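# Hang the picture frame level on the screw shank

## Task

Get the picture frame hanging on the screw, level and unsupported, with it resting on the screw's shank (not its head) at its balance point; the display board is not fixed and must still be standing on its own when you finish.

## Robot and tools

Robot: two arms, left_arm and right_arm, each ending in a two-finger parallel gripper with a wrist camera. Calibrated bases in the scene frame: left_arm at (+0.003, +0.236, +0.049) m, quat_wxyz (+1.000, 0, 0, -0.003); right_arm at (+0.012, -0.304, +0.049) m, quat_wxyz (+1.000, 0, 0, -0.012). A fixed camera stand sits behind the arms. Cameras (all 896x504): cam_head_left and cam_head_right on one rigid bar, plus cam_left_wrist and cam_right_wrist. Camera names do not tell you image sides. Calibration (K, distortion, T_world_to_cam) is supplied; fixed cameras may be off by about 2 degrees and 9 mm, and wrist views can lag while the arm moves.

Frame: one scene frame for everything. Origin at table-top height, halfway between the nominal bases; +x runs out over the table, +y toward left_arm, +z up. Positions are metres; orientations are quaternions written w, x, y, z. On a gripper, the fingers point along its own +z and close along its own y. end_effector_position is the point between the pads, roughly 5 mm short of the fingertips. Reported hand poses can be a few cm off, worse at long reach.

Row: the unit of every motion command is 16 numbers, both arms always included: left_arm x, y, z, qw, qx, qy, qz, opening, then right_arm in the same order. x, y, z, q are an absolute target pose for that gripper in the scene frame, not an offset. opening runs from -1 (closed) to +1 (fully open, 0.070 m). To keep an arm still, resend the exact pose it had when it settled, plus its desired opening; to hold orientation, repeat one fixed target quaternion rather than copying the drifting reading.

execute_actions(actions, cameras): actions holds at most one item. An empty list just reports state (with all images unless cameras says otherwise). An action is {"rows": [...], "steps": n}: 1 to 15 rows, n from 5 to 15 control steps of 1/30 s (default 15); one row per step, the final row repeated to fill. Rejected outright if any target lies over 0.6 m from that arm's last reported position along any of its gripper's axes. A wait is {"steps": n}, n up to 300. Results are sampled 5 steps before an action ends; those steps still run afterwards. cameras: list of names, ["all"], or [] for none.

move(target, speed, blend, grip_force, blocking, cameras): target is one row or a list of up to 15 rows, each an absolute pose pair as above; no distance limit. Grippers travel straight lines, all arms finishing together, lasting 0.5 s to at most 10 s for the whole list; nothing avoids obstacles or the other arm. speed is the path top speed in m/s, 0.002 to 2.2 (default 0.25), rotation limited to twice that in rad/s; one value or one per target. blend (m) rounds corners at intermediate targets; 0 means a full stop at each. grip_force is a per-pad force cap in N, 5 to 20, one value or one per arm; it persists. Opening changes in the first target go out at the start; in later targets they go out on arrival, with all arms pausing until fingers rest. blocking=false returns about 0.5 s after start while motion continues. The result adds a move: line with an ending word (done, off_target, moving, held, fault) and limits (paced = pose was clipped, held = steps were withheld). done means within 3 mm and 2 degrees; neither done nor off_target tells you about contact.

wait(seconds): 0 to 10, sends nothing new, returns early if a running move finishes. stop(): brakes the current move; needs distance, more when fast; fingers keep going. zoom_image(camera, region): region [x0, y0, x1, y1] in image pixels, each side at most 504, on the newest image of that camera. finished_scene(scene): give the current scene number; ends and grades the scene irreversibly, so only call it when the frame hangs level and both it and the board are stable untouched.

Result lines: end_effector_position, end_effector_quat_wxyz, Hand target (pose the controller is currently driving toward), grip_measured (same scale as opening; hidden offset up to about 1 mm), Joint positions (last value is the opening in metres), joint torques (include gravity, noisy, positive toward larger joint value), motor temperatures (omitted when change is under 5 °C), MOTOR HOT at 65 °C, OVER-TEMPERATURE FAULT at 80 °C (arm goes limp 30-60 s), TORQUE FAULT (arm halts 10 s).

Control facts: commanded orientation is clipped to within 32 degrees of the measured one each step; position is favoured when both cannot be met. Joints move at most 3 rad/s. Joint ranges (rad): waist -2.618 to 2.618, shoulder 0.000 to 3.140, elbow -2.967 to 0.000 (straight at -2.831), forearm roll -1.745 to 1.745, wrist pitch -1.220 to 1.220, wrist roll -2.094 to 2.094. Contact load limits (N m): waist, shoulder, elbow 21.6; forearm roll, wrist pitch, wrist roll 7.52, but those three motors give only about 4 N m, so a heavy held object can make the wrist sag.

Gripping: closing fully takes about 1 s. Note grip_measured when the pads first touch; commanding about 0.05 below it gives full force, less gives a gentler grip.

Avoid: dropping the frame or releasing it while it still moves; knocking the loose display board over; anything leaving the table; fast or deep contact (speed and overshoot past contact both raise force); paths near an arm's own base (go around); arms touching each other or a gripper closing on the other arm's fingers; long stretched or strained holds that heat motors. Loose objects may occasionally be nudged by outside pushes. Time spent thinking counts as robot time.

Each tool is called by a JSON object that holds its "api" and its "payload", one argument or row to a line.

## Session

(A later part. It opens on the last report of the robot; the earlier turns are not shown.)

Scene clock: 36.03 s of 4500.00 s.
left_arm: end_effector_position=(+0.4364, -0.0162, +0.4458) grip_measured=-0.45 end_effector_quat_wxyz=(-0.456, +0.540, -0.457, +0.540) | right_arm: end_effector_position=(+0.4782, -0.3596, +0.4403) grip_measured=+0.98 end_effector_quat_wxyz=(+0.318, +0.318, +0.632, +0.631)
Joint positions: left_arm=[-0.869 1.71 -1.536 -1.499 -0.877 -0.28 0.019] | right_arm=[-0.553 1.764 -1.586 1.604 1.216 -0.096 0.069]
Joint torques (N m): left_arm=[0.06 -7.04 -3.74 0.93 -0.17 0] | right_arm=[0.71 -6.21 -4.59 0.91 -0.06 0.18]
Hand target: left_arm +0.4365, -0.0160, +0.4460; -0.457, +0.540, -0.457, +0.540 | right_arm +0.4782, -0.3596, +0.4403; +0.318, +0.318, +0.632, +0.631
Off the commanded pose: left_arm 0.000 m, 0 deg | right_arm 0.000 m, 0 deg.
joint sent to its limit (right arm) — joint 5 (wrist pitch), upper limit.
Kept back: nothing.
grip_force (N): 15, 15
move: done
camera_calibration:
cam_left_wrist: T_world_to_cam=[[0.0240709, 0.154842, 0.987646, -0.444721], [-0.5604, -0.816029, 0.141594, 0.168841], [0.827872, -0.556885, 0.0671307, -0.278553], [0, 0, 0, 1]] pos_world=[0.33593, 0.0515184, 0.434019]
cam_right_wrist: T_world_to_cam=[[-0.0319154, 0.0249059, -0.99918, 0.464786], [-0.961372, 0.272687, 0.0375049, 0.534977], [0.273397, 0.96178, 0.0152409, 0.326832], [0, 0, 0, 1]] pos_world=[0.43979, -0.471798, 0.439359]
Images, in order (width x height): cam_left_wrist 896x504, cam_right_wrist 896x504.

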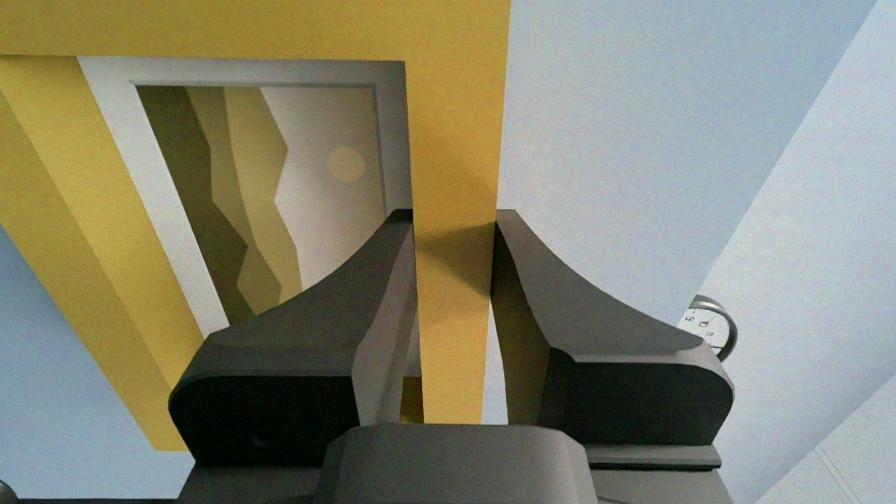

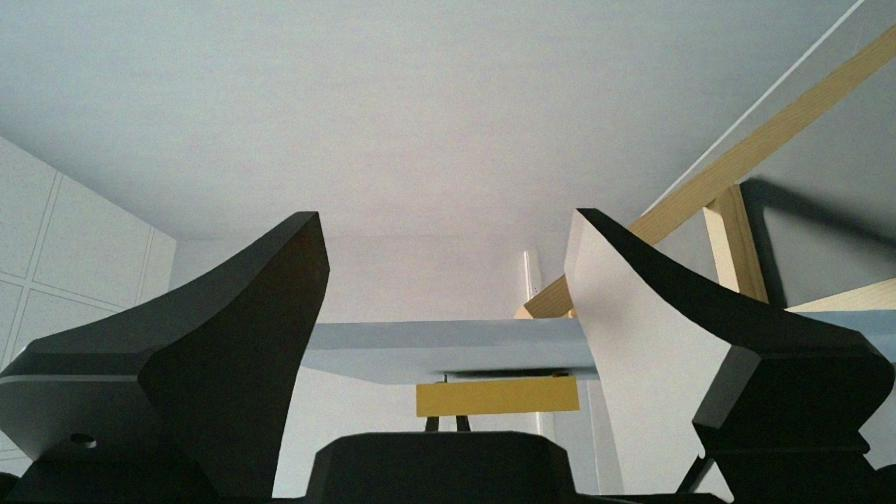

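{"api": "move", "payload": {
  "target": [
    [0.4365,-0.016,0.450,0.457,-0.540,0.457,-0.540,-0.65, 0.4782,-0.3596,0.4403,0.318,0.318,0.632,0.631,0.98],
    [0.4365,-0.024,0.4505,0.5,-0.5,0.5,-0.5,-0.65, 0.4782,-0.3596,0.4403,0.318,0.318,0.632,0.631,0.98]
  ],
  "speed": 0.06,
  "cameras": ["cam_left_wrist","cam_right_wrist","cam_head_left","cam_head_right"]
}}

{"api": "zoom_image", "payload": {
  "camera": "cam_right_wrist",
  "region": [390, 310, 610, 430]
}}

{"api": "zoom_image", "payload": {
  "camera": "cam_head_left",
  "region": [410, 20, 530, 100]
}}

{"api": "zoom_image", "payload": {
  "camera": "cam_head_right",
  "region": [395, 15, 515, 95]
}}

{"api": "zoom_image", "payload": {
  "camera": "cam_right_wrist",
  "region": [400, 350, 500, 420]
}}

Scene clock: 40.07 s of 4500.00 s.
left_arm: end_effector_position=(+0.4365, -0.0237, +0.4505) grip_measured=-0.45 end_effector_quat_wxyz=(+0.500, -0.500, +0.500, -0.500) | right_arm: end_effector_position=(+0.4782, -0.3596, +0.4403) grip_measured=+0.98 end_effector_quat_wxyz=(+0.318, +0.318, +0.632, +0.631)
Joint positions: left_arm=[-0.884 1.732 -1.583 -1.521 -0.891 -0.079 0.019] | right_arm=[-0.553 1.764 -1.586 1.604 1.216 -0.096 0.069]
Joint torques (N m): left_arm=[-0.71 -7.3 -4.33 0.89 -0.3 -0.18] | right_arm=[0.68 -6.24 -4.59 0.91 -0.06 0.17]
Hand target: left_arm +0.4365, -0.0240, +0.4505; +0.500, -0.500, +0.500, -0.500 | right_arm +0.4782, -0.3596, +0.4403; +0.318, +0.318, +0.632, +0.631
Off the commanded pose: left_arm 0.000 m, 0 deg | right_arm 0.000 m, 0 deg.
joint sent to its limit (right arm) — joint 5 (wrist pitch), upper limit.
Kept back: nothing.
grip_force (N): 15, 15
move: done
camera_calibration:
cam_left_wrist: T_world_to_cam=[[0.0232548, -0.0124125, 0.999653, -0.457287], [-0.559695, -0.828694, 0.00273044, 0.224034], [0.828372, -0.559564, -0.0262183, -0.241324], [0, 0, 0, 1]] pos_world=[0.335931, 0.0449432, 0.45019]
cam_right_wrist: T_world_to_cam=[[-0.0319154, 0.0249059, -0.99918, 0.464786], [-0.961372, 0.272687, 0.0375049, 0.534977], [0.273397, 0.96178, 0.0152409, 0.326832], [0, 0, 0, 1]] pos_world=[0.43979, -0.471798, 0.439359]

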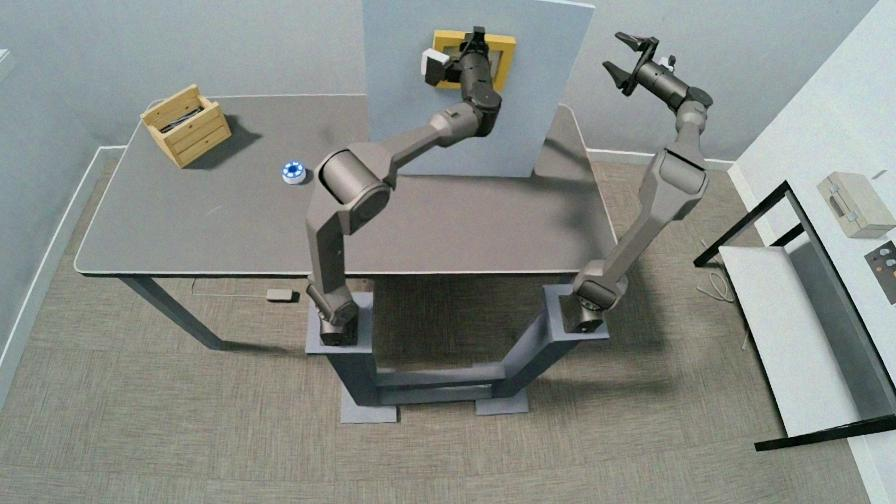

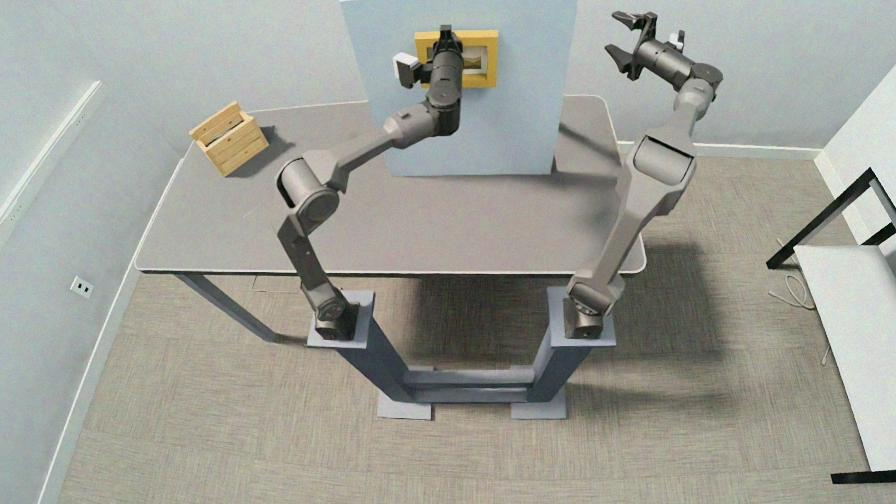

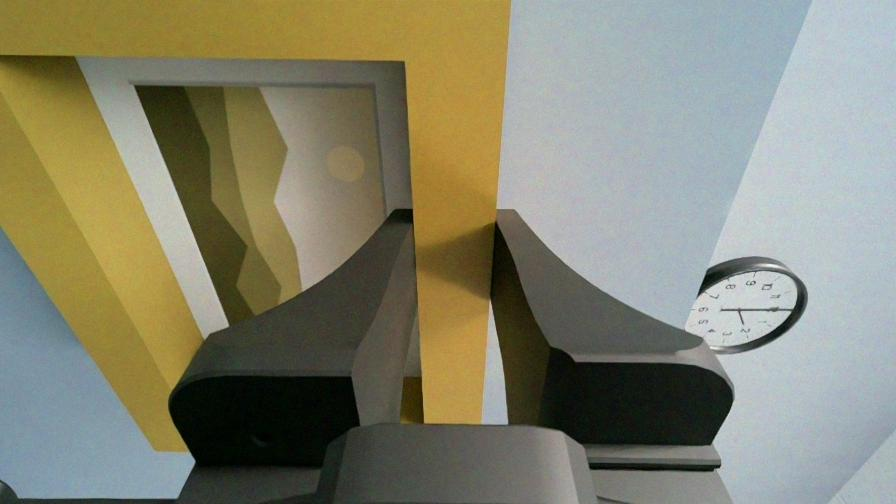

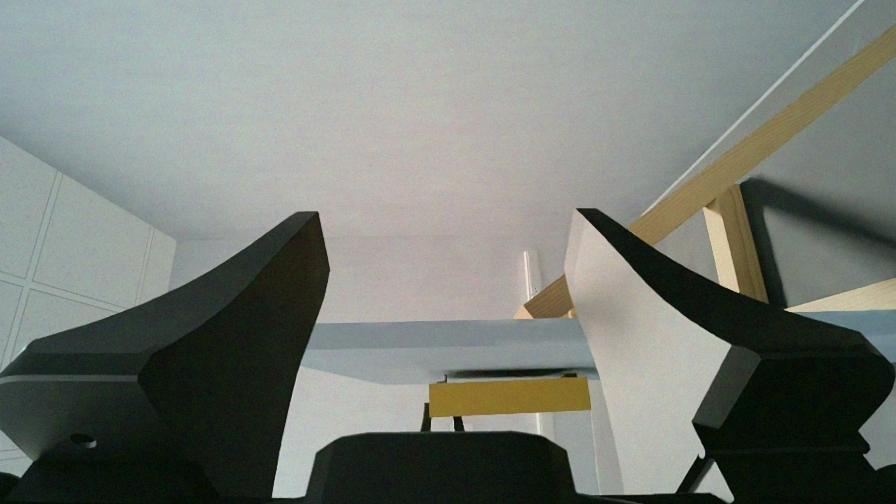

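Scaled by 2.291 from the camera's 896x504 image, which has a finer 1280x720 frame.

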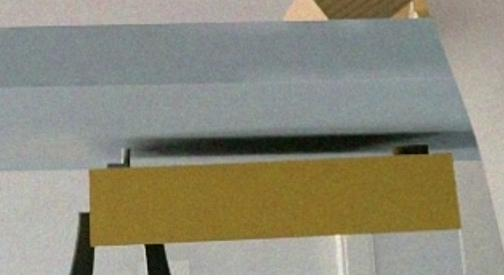

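Scaled by 4.200 from the camera's 896x504 image, which has a finer 1280x720 frame.

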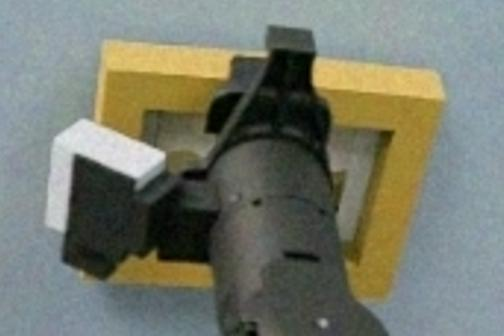

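Scaled by 4.200 from the camera's 896x504 image, which has a finer 1280x720 frame.

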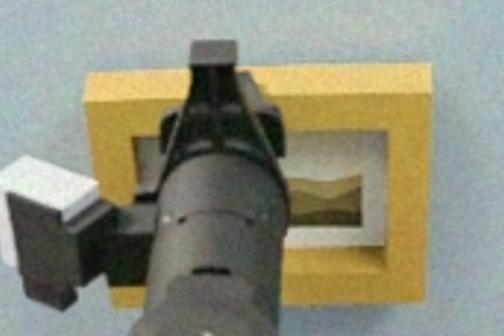

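Scaled by 5.040 from the camera's 896x504 image, which has a finer 1280x720 frame.

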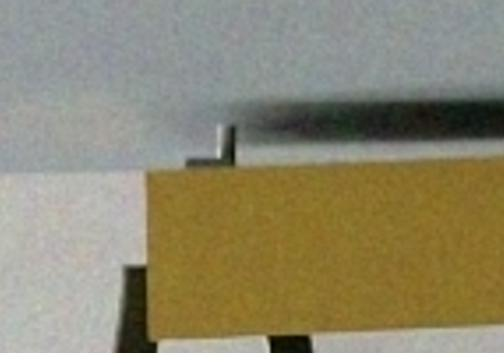

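{"api": "move", "payload": {
  "target": [0.4365,-0.024,0.4535,0.5,-0.5,0.5,-0.5,-0.65, 0.4782,-0.3596,0.4403,0.318,0.318,0.632,0.631,0.98],
  "speed": 0.05,
  "cameras": ["cam_right_wrist"]
}}

{"api": "zoom_image", "payload": {
  "camera": "cam_right_wrist",
  "region": [410, 360, 470, 400]
}}

Scene clock: 42.13 s of 4500.00 s.
left_arm: end_effector_position=(+0.4364, -0.0237, +0.4538) grip_measured=-0.45 end_effector_quat_wxyz=(+0.500, -0.500, +0.500, -0.500) | right_arm: end_effector_position=(+0.4782, -0.3596, +0.4403) grip_measured=+0.98 end_effector_quat_wxyz=(+0.318, +0.318, +0.632, +0.631)
Joint positions: left_arm=[-0.884 1.732 -1.596 -1.53 -0.89 -0.065 0.019] | right_arm=[-0.553 1.764 -1.586 1.604 1.216 -0.096 0.069]
Joint torques (N m): left_arm=[-0.6 -7.53 -4.43 0.98 -0.34 0.07] | right_arm=[0.68 -6.22 -4.59 0.91 -0.07 0.18]
Hand target: left_arm +0.4365, -0.0240, +0.4535; +0.500, -0.500, +0.500, -0.500 | right_arm +0.4782, -0.3596, +0.4403; +0.318, +0.318, +0.632, +0.631
Off the commanded pose: left_arm 0.000 m, 0 deg | right_arm 0.000 m, 0 deg.
joint sent to its limit (right arm) — joint 5 (wrist pitch), upper limit.
Kept back: nothing.
grip_force (N): 15, 15
move: done
camera_calibration:
cam_right_wrist: T_world_to_cam=[[-0.0319154, 0.0249059, -0.99918, 0.464786], [-0.961372, 0.272687, 0.0375049, 0.534977], [0.273397, 0.96178, 0.0152409, 0.326832], [0, 0, 0, 1]] pos_world=[0.43979, -0.471798, 0.439359]
Images, in order (width x height): cam_right_wrist 896x504.

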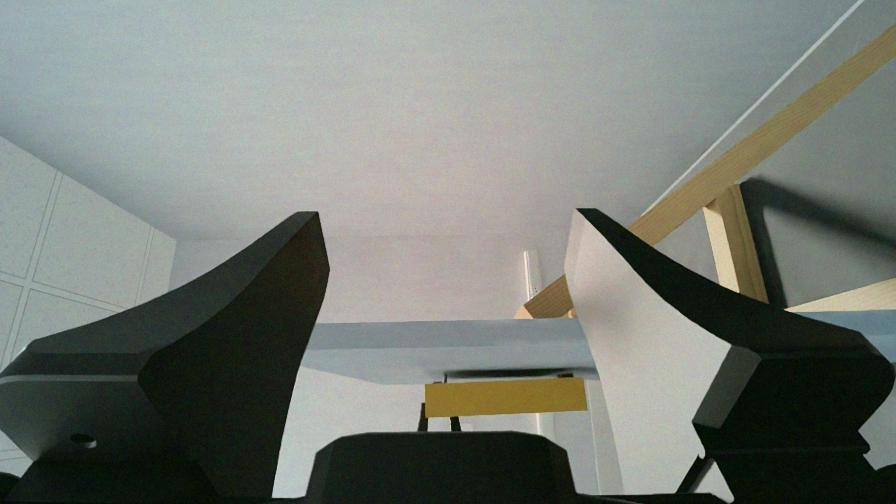

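Scaled by 8.400 from the camera's 896x504 image, which has a finer 1280x720 frame.

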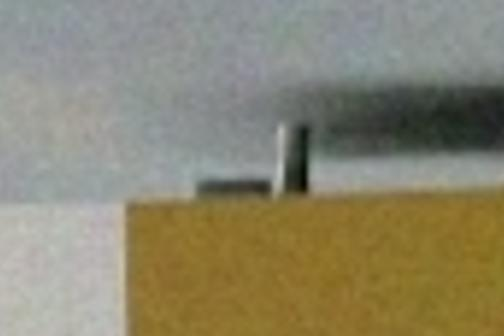

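{"api": "move", "payload": {
  "target": [
    [0.4365,-0.024,0.4485,0.5,-0.5,0.5,-0.5,-0.65, 0.4782,-0.3596,0.4403,0.318,0.318,0.632,0.631,0.98],
    [0.4365,-0.024,0.4470,0.5,-0.5,0.5,-0.5,-0.65, 0.4782,-0.3596,0.4403,0.318,0.318,0.632,0.631,0.98]
  ],
  "speed": 0.03,
  "cameras": ["cam_right_wrist"]
}}

{"api": "zoom_image", "payload": {
  "camera": "cam_right_wrist",
  "region": [410, 360, 470, 400]
}}

Scene clock: 44.03 s of 4500.00 s.
left_arm: end_effector_position=(+0.4364, -0.0236, +0.4490) grip_measured=-0.45 end_effector_quat_wxyz=(+0.501, -0.500, +0.498, -0.502) | right_arm: end_effector_position=(+0.4782, -0.3596, +0.4403) grip_measured=+0.98 end_effector_quat_wxyz=(+0.318, +0.318, +0.632, +0.631)
Joint positions: left_arm=[-0.884 1.731 -1.572 -1.507 -0.892 -0.099 0.019] | right_arm=[-0.553 1.764 -1.586 1.604 1.216 -0.096 0.069]
Joint torques (N m): left_arm=[-1.52 -6.34 -0.22 -0.39 0.04 0.17] | right_arm=[0.66 -6.2 -4.58 0.9 -0.05 0.18]
Hand target: left_arm +0.4365, -0.0240, +0.4470; +0.500, -0.500, +0.500, -0.500 | right_arm +0.4782, -0.3596, +0.4403; +0.318, +0.318, +0.632, +0.631
Off the commanded pose: left_arm 0.002 m, 0 deg | right_arm 0.000 m, 0 deg.
joint sent to its limit (right arm) — joint 5 (wrist pitch), upper limit.
Kept back: nothing.
grip_force (N): 15, 15
move: done
camera_calibration:
cam_right_wrist: T_world_to_cam=[[-0.0319154, 0.0249059, -0.99918, 0.464786], [-0.961372, 0.272687, 0.0375049, 0.534977], [0.273397, 0.96178, 0.0152409, 0.326832], [0, 0, 0, 1]] pos_world=[0.43979, -0.471798, 0.439359]
Images, in order (width x height): cam_right_wrist 896x504.

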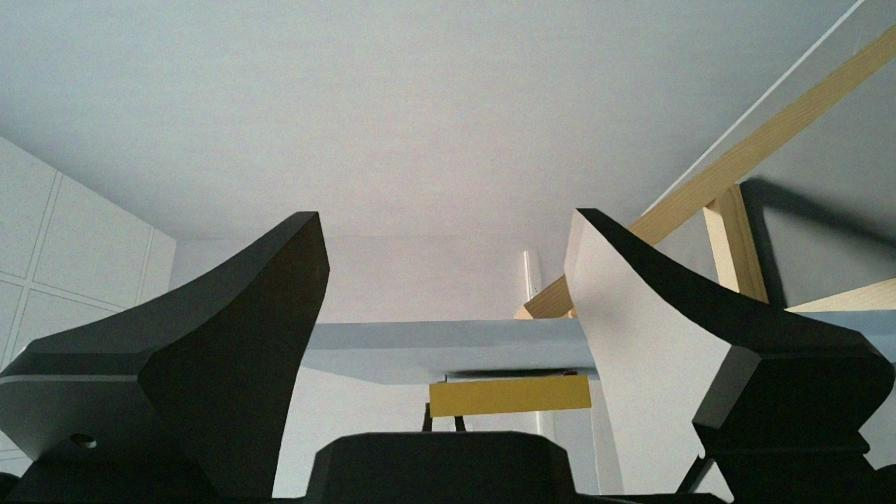

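Scaled by 8.400 from the camera's 896x504 image, which has a finer 1280x720 frame.

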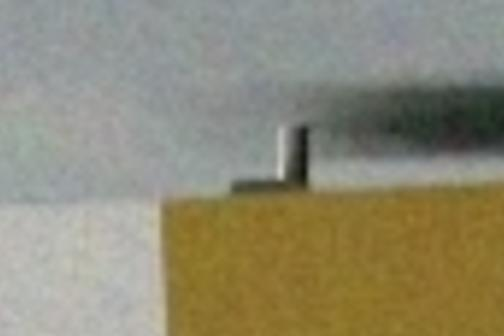

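{"api": "move", "payload": {
  "target": [
    [0.4365,-0.024,0.4487,0.5,-0.5,0.5,-0.5,-0.65, 0.4782,-0.3596,0.4403,0.318,0.318,0.632,0.631,0.98],
    [0.4365,-0.024,0.4487,0.5,-0.5,0.5,-0.5,-0.40, 0.4782,-0.3596,0.4403,0.318,0.318,0.632,0.631,0.98],
    [0.4365,-0.024,0.4487,0.5,-0.5,0.5,-0.5,-0.35, 0.4782,-0.3596,0.4403,0.318,0.318,0.632,0.631,0.98]
  ],
  "speed": 0.03,
  "cameras": ["cam_right_wrist","cam_left_wrist"]
}}

{"api": "zoom_image", "payload": {
  "camera": "cam_right_wrist",
  "region": [390, 310, 610, 430]
}}

{"api": "zoom_image", "payload": {
  "camera": "cam_right_wrist",
  "region": [410, 360, 470, 400]
}}

Scene clock: 46.27 s of 4500.00 s.
left_arm: end_effector_position=(+0.4369, -0.0244, +0.4471) grip_measured=-0.35 end_effector_quat_wxyz=(+0.500, -0.500, +0.501, -0.499) | right_arm: end_effector_position=(+0.4782, -0.3596, +0.4403) grip_measured=+0.98 end_effector_quat_wxyz=(+0.318, +0.318, +0.632, +0.631)
Joint positions: left_arm=[-0.884 1.735 -1.575 -1.515 -0.89 -0.089 0.023] | right_arm=[-0.553 1.764 -1.586 1.604 1.216 -0.096 0.069]
Joint torques (N m): left_arm=[0.08 -8.11 -3.57 0.78 -0.44 -0.13] | right_arm=[0.69 -6.25 -4.6 0.91 -0.06 0.18]
Hand target: left_arm +0.4365, -0.0240, +0.4487; +0.500, -0.500, +0.500, -0.500 | right_arm +0.4782, -0.3596, +0.4403; +0.318, +0.318, +0.632, +0.631
Off the commanded pose: left_arm 0.002 m, 0 deg | right_arm 0.000 m, 0 deg.
Kept back: nothing.
grip_force (N): 15, 15
move: done
camera_calibration:
cam_left_wrist: T_world_to_cam=[[0.0259111, -0.0136758, 0.999571, -0.455008], [-0.560326, -0.828266, 0.00319287, 0.223728], [0.827867, -0.560168, -0.0291242, -0.240714], [0, 0, 0, 1]] pos_world=[0.33643, 0.0442433, 0.447088]
cam_right_wrist: T_world_to_cam=[[-0.0319154, 0.0249059, -0.99918, 0.464786], [-0.961372, 0.272687, 0.0375049, 0.534977], [0.273397, 0.96178, 0.0152409, 0.326832], [0, 0, 0, 1]] pos_world=[0.43979, -0.471798, 0.439359]
Images, in order (width x height): cam_left_wrist 896x504, cam_right_wrist 896x504.

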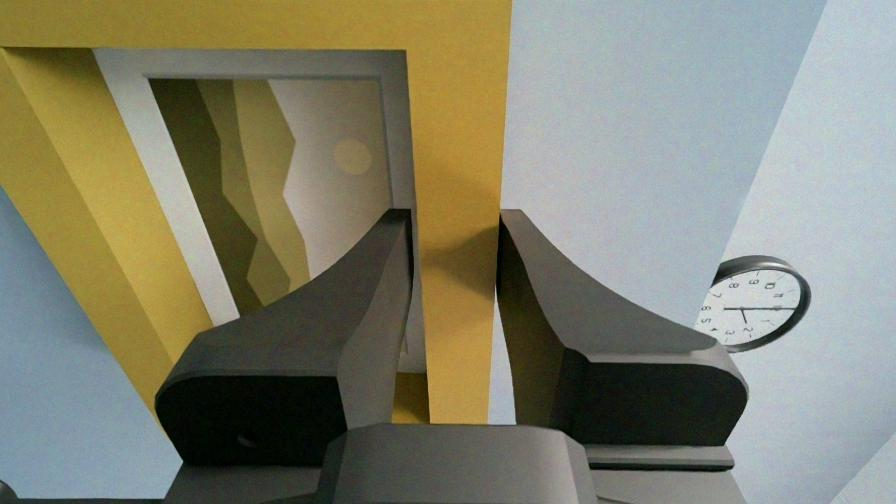

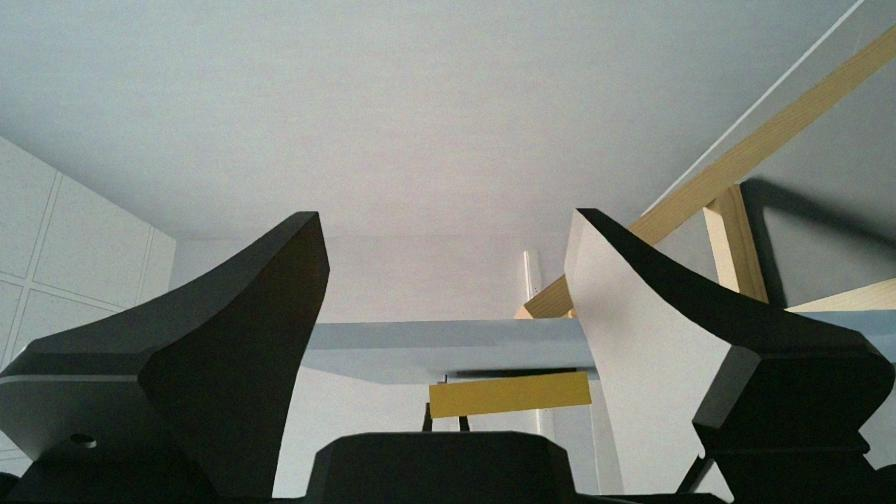

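Scaled by 2.291 from the camera's 896x504 image, which has a finer 1280x720 frame.

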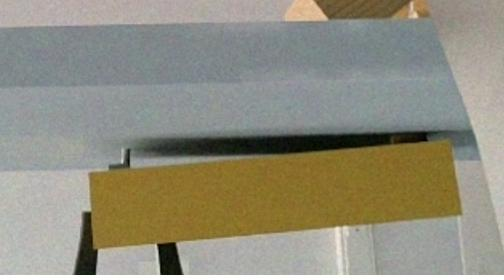

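Scaled by 8.400 from the camera's 896x504 image, which has a finer 1280x720 frame.

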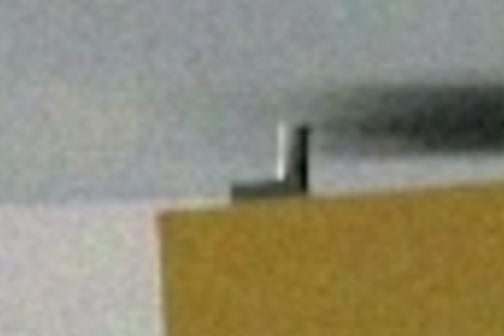

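{"api": "move", "payload": {
  "target": [
    [0.4365,-0.024,0.4493,0.5,-0.5,0.5,-0.5,-0.25, 0.4782,-0.3596,0.4403,0.318,0.318,0.632,0.631,0.98],
    [0.4365,-0.024,0.4493,0.5,-0.5,0.5,-0.5,-0.15, 0.4782,-0.3596,0.4403,0.318,0.318,0.632,0.631,0.98]
  ],
  "speed": 0.03,
  "cameras": ["cam_right_wrist","cam_left_wrist","cam_head_left","cam_head_right"]
}}

{"api": "zoom_image", "payload": {
  "camera": "cam_head_left",
  "region": [410, 20, 530, 100]
}}

{"api": "zoom_image", "payload": {
  "camera": "cam_head_right",
  "region": [395, 15, 515, 95]
}}

{"api": "zoom_image", "payload": {
  "camera": "cam_left_wrist",
  "region": [350, 150, 600, 350]
}}

Scene clock: 47.93 s of 4500.00 s.
left_arm: end_effector_position=(+0.4366, -0.0240, +0.4493) grip_measured=-0.15 end_effector_quat_wxyz=(+0.500, -0.500, +0.500, -0.500) | right_arm: end_effector_position=(+0.4782, -0.3596, +0.4403) grip_measured=+0.98 end_effector_quat_wxyz=(+0.318, +0.318, +0.632, +0.631)
Joint positions: left_arm=[-0.884 1.733 -1.579 -1.516 -0.89 -0.086 0.03] | right_arm=[-0.553 1.764 -1.586 1.604 1.216 -0.096 0.069]
Joint torques (N m): left_arm=[0.65 -8.09 -3.53 0.6 -0.07 0.12] | right_arm=[0.69 -6.19 -4.59 0.91 -0.06 0.18]
Hand target: left_arm +0.4365, -0.0240, +0.4493; +0.500, -0.500, +0.500, -0.500 | right_arm +0.4782, -0.3596, +0.4403; +0.318, +0.318, +0.632, +0.631
Off the commanded pose: left_arm 0.000 m, 0 deg | right_arm 0.000 m, 0 deg.
Kept back: nothing.
grip_force (N): 15, 15
move: done
camera_calibration:
cam_left_wrist: T_world_to_cam=[[0.0231788, -0.0116502, 0.999663, -0.45591], [-0.560286, -0.828292, 0.00333817, 0.223808], [0.827975, -0.560175, -0.0257263, -0.241754], [0, 0, 0, 1]] pos_world=[0.33613, 0.0446428, 0.44879]
cam_right_wrist: T_world_to_cam=[[-0.0319154, 0.0249059, -0.99918, 0.464786], [-0.961372, 0.272687, 0.0375049, 0.534977], [0.273397, 0.96178, 0.0152409, 0.326832], [0, 0, 0, 1]] pos_world=[0.43979, -0.471798, 0.439359]

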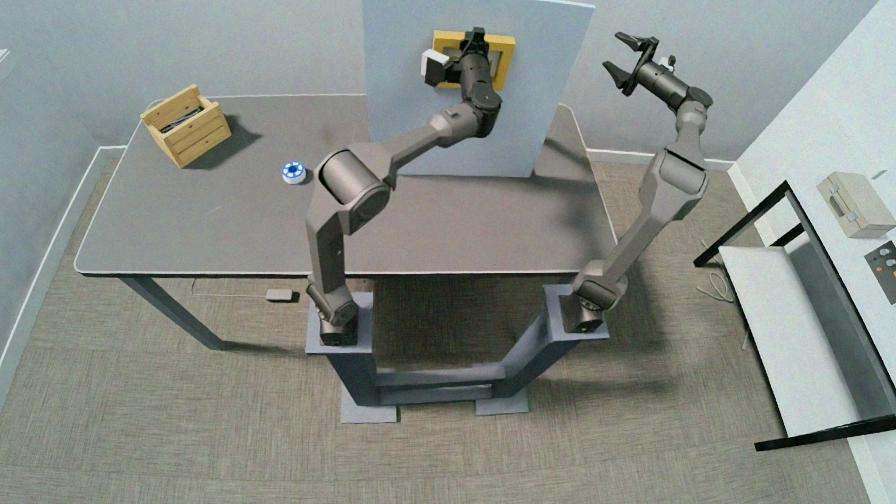

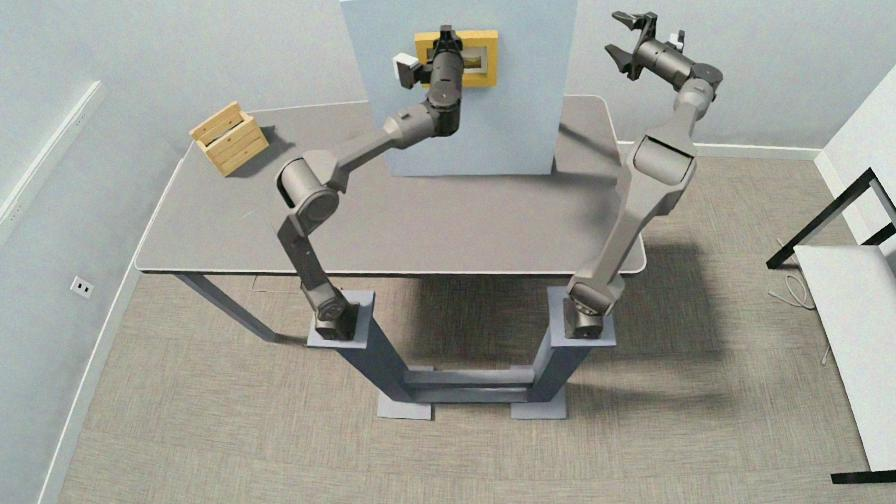

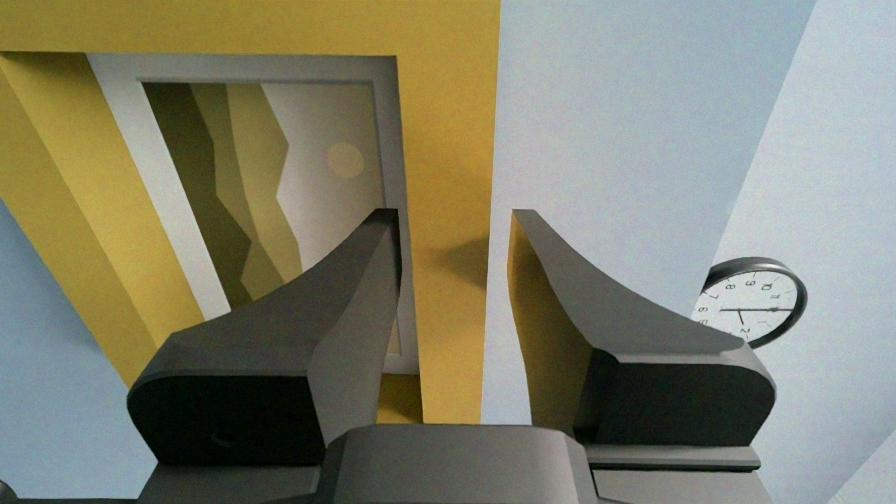

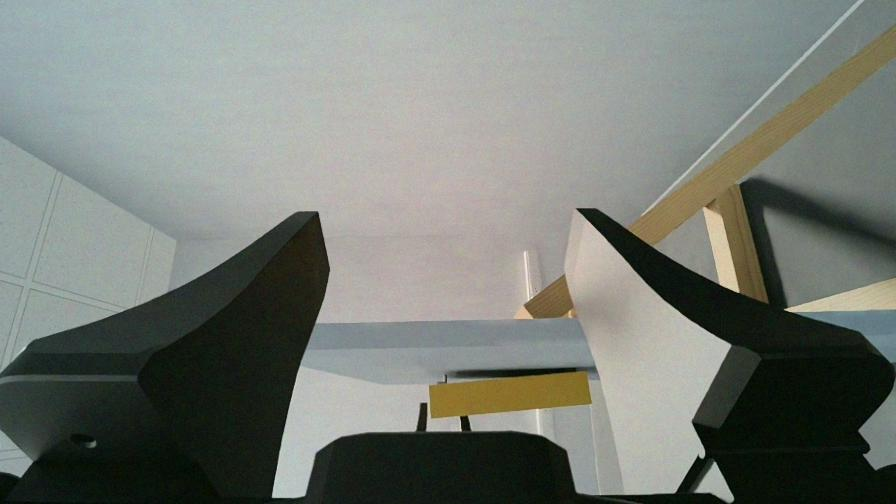

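Scaled by 4.200 from the camera's 896x504 image, which has a finer 1280x720 frame.

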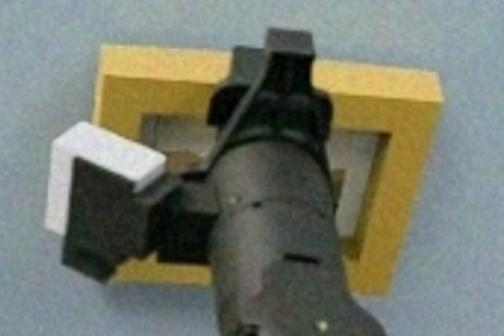

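Scaled by 4.200 from the camera's 896x504 image, which has a finer 1280x720 frame.

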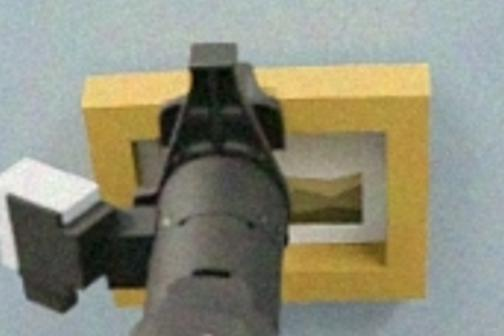

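Scaled by 2.016 from the camera's 896x504 image, which has a finer 1280x720 frame.

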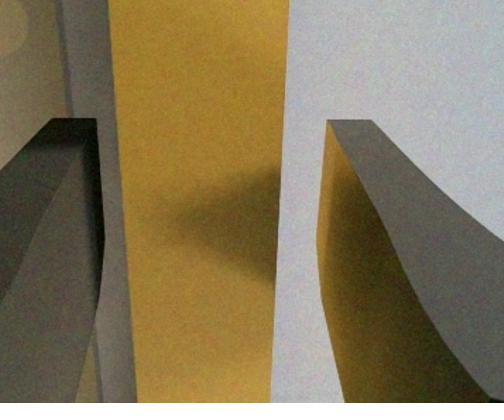

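{"api": "move", "payload": {
  "target": [
    [0.4365,-0.024,0.4500,0.5,-0.5,0.5,-0.5,0.2, 0.4782,-0.3596,0.4403,0.318,0.318,0.632,0.631,0.98],
    [0.36,-0.024,0.4500,0.5,-0.5,0.5,-0.5,0.2, 0.4782,-0.3596,0.4403,0.318,0.318,0.632,0.631,0.98],
    [0.28,-0.01,0.46,0.5,-0.5,0.5,-0.5,0.2, 0.4782,-0.3596,0.4403,0.318,0.318,0.632,0.631,0.98]
  ],
  "speed": [0.05,0.1,0.25],
  "blend": [0,0.01,0],
  "cameras": ["cam_right_wrist","cam_left_wrist","cam_head_left","cam_head_right"]
}}

{"api": "zoom_image", "payload": {
  "camera": "cam_head_left",
  "region": [410, 20, 530, 100]
}}

{"api": "zoom_image", "payload": {
  "camera": "cam_head_right",
  "region": [395, 15, 515, 95]
}}

{"api": "zoom_image", "payload": {
  "camera": "cam_right_wrist",
  "region": [410, 360, 470, 400]
}}

Scene clock: 50.97 s of 4500.00 s.
left_arm: end_effector_position=(+0.2801, -0.0094, +0.4602) grip_measured=+0.20 end_effector_quat_wxyz=(+0.471, -0.475, +0.527, -0.524) | right_arm: end_effector_position=(+0.4782, -0.3596, +0.4403) grip_measured=+0.98 end_effector_quat_wxyz=(+0.318, +0.318, +0.632, +0.631)
Joint positions: left_arm=[-1.318 1.357 -1.206 -1.555 -1.218 -0.066 0.042] | right_arm=[-0.553 1.764 -1.586 1.604 1.216 -0.096 0.069]
Joint torques (N m): left_arm=[0.28 -3.6 -3.21 1.01 -0.28 -0.11] | right_arm=[0.69 -6.22 -4.59 0.91 -0.06 0.18]
Hand target: left_arm +0.2805, -0.0099, +0.4600; +0.471, -0.475, +0.527, -0.524 | right_arm +0.4782, -0.3596, +0.4403; +0.318, +0.318, +0.632, +0.631
Off the commanded pose: left_arm 0.001 m, 6 deg | right_arm 0.000 m, 0 deg.
joint sent to its limit (left arm) — joint 5 (wrist pitch), lower limit.
joint sent to its limit (right arm) — joint 5 (wrist pitch), upper limit.
Kept back: nothing.
grip_force (N): 15, 15
move: off_target (left_arm)
camera_calibration:
cam_left_wrist: T_world_to_cam=[[0.0289666, -0.0138702, 0.999484, -0.464617], [-0.644477, -0.764581, 0.00806757, 0.170247], [0.764075, -0.644378, -0.0310863, -0.0841132], [0, 0, 0, 1]] pos_world=[0.187448, 0.0695228, 0.460389]
cam_right_wrist: T_world_to_cam=[[-0.0319154, 0.0249059, -0.99918, 0.464786], [-0.961372, 0.272687, 0.0375049, 0.534977], [0.273397, 0.96178, 0.0152409, 0.326832], [0, 0, 0, 1]] pos_world=[0.43979, -0.471798, 0.439359]

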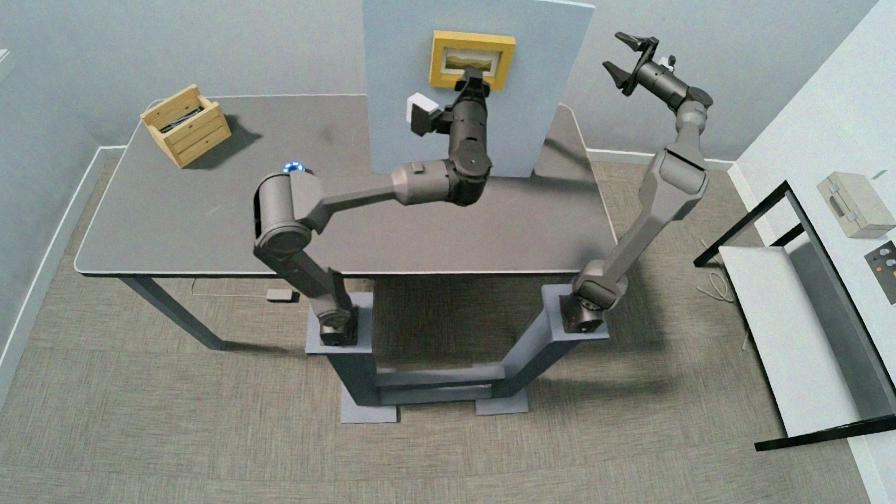

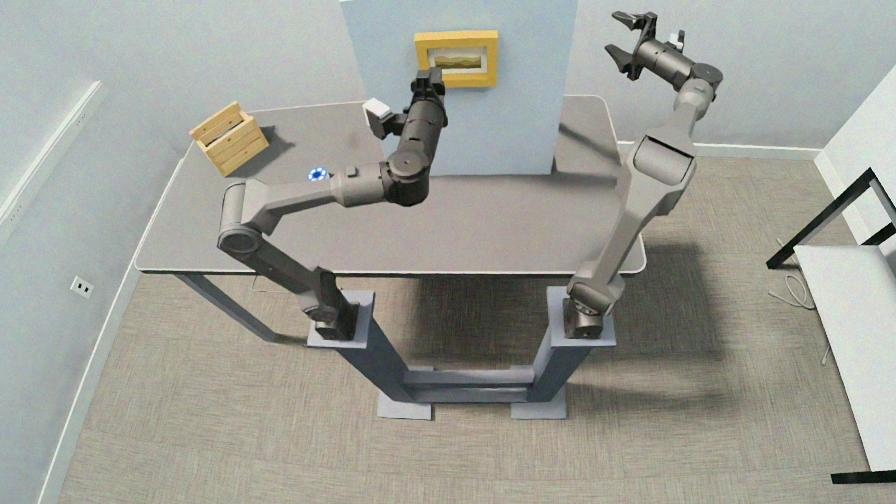

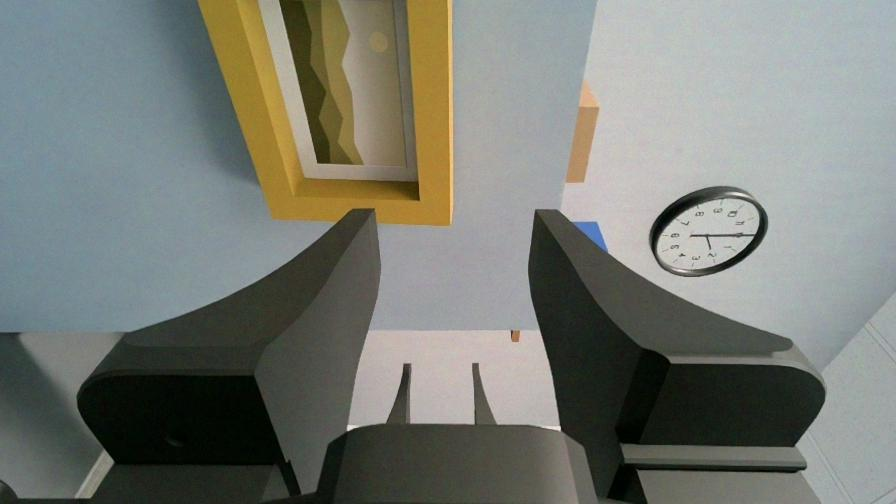

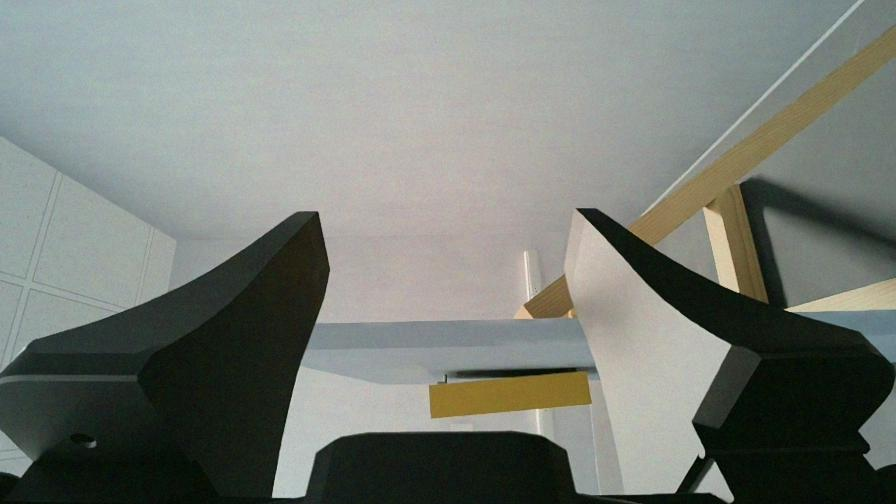

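Scaled by 4.200 from the camera's 896x504 image, which has a finer 1280x720 frame.

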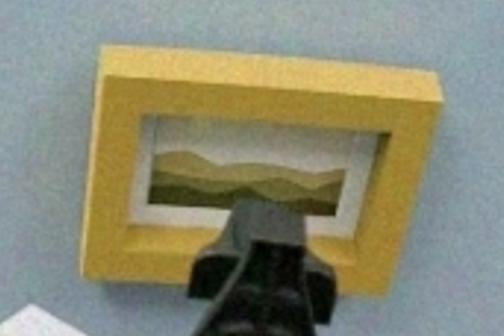

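Scaled by 4.200 from the camera's 896x504 image, which has a finer 1280x720 frame.

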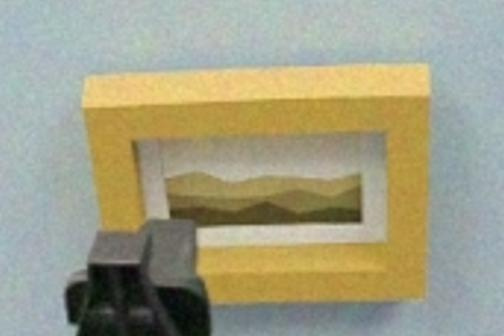

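Scaled by 8.400 from the camera's 896x504 image, which has a finer 1280x720 frame.

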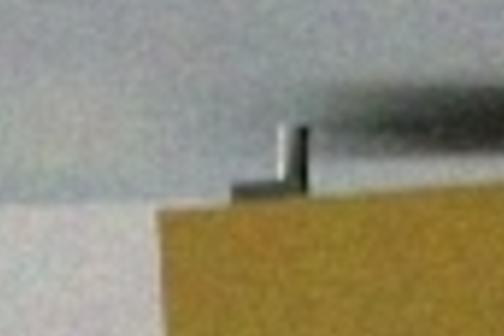

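{"api": "move", "payload": {
  "target": [0.22,0.0,0.44,0.843,0.124,0.519,-0.061,1.0, 0.4782,-0.3596,0.4403,0.318,0.318,0.632,0.631,0.98],
  "speed": 0.6,
  "cameras": ["cam_left_wrist","cam_head_left","cam_head_right"]
}}

{"api": "zoom_image", "payload": {
  "camera": "cam_left_wrist",
  "region": [340, 130, 600, 370]
}}

{"api": "zoom_image", "payload": {
  "camera": "cam_left_wrist",
  "region": [90, 50, 750, 150]
}}

{"api": "zoom_image", "payload": {
  "camera": "cam_head_left",
  "region": [410, 20, 530, 100]
}}

{"api": "zoom_image", "payload": {
  "camera": "cam_head_right",
  "region": [395, 15, 515, 95]
}}

{"api": "zoom_image", "payload": {
  "camera": "cam_head_left",
  "region": [360, 160, 540, 190]
}}

{"api": "zoom_image", "payload": {
  "camera": "cam_head_right",
  "region": [380, 160, 560, 190]
}}

Scene clock: 54.00 s of 4500.00 s.
left_arm: end_effector_position=(+0.2202, -0.0001, +0.4402) grip_measured=+0.98 end_effector_quat_wxyz=(+0.822, +0.180, +0.533, -0.092) | right_arm: end_effector_position=(+0.4782, -0.3596, +0.4403) grip_measured=+0.98 end_effector_quat_wxyz=(+0.318, +0.318, +0.632, +0.631)
Joint positions: left_arm=[-1.368 1.133 -0.613 -0.924 -1.218 1.108 0.069] | right_arm=[-0.553 1.764 -1.586 1.604 1.216 -0.096 0.069]
Joint torques (N m): left_arm=[0.5 -3.55 -2.89 0.56 -0.79 -0.17] | right_arm=[0.69 -6.23 -4.58 0.91 -0.05 0.17]
Hand target: left_arm +0.2204, +0.0002, +0.4402; +0.822, +0.179, +0.533, -0.092 | right_arm +0.4782, -0.3596, +0.4403; +0.318, +0.318, +0.632, +0.631
Off the commanded pose: left_arm 0.000 m, 8 deg | right_arm 0.000 m, 0 deg.
joint sent to its limit (left arm) — joint 5 (wrist pitch), lower limit.
joint sent to its limit (right arm) — joint 5 (wrist pitch), upper limit.
Kept back: nothing.
grip_force (N): 15, 15
move: off_target (left_arm)
camera_calibration:
cam_left_wrist: T_world_to_cam=[[-0.317719, -0.926929, -0.199641, 0.161277], [-0.128517, 0.250706, -0.959495, 0.451242], [0.939435, -0.279192, -0.198781, 0.00239771], [0, 0, 0, 1]] pos_world=[0.106981, 0.0370328, 0.465638]
Images, in order (width x height): cam_head_left 896x504, cam_head_right 896x504, cam_left_wrist 896x504.

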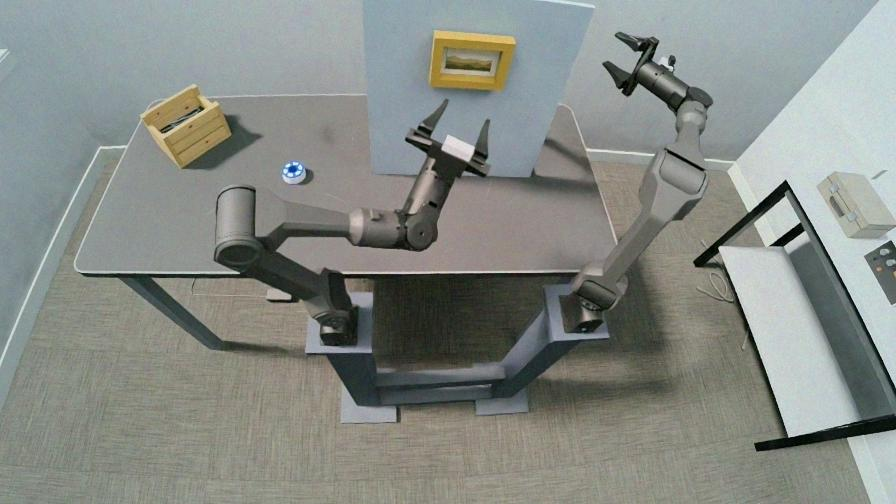

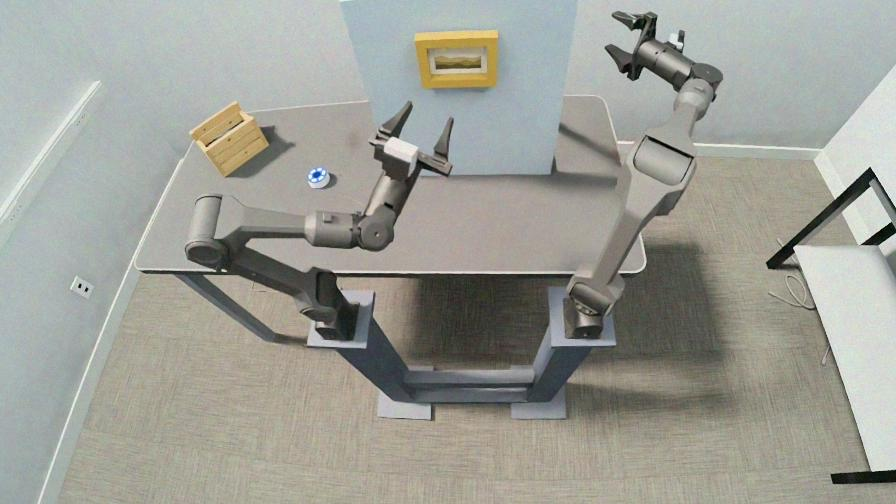

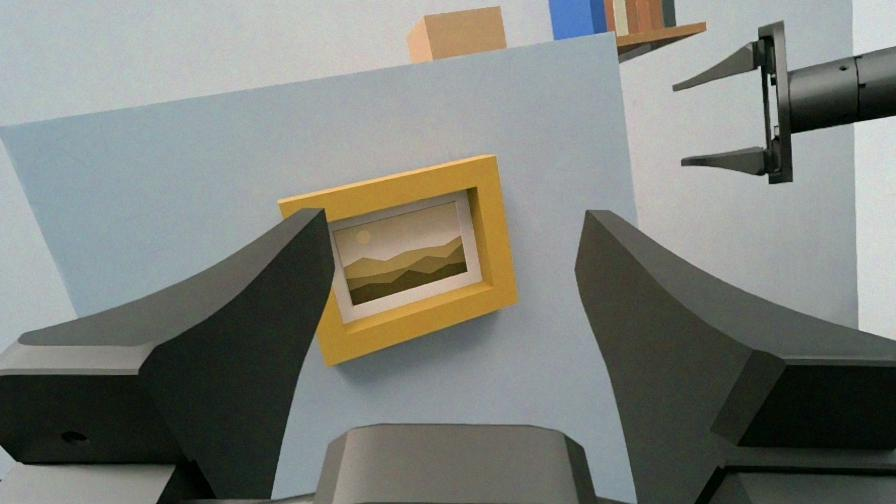

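Scaled by 1.938 from the camera's 896x504 image, which has a finer 1280x720 frame.

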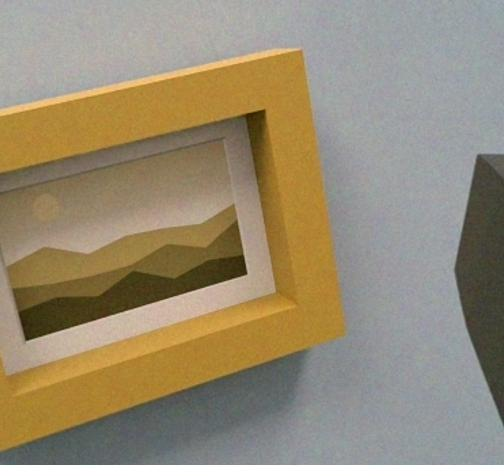

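Region (90, 50, 750, 150) is 660x100 pixels. A region can be at most 504 by 504 pixels.

Scaled by 4.200 from the camera's 896x504 image, which has a finer 1280x720 frame.

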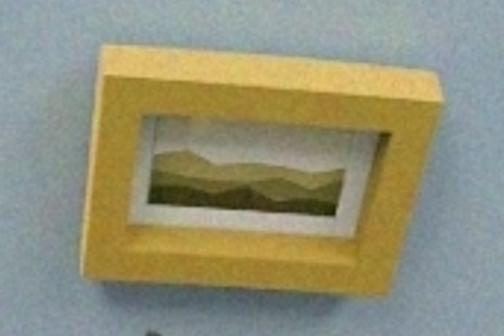

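Scaled by 4.200 from the camera's 896x504 image, which has a finer 1280x720 frame.

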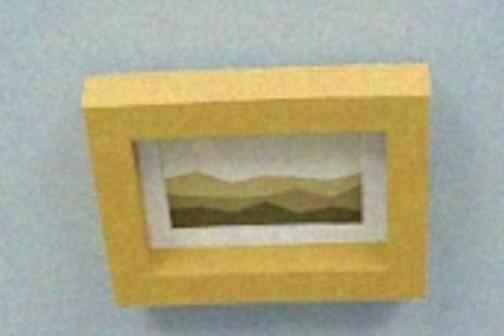

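Scaled by 2.800 from the camera's 896x504 image, which has a finer 1280x720 frame.

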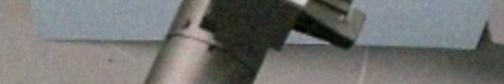

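Scaled by 2.800 from the camera's 896x504 image, which has a finer 1280x720 frame.

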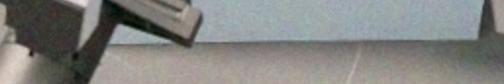

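{"api": "finished_scene", "payload": {
  "scene": 1
}}

The scene is finished: the task was done.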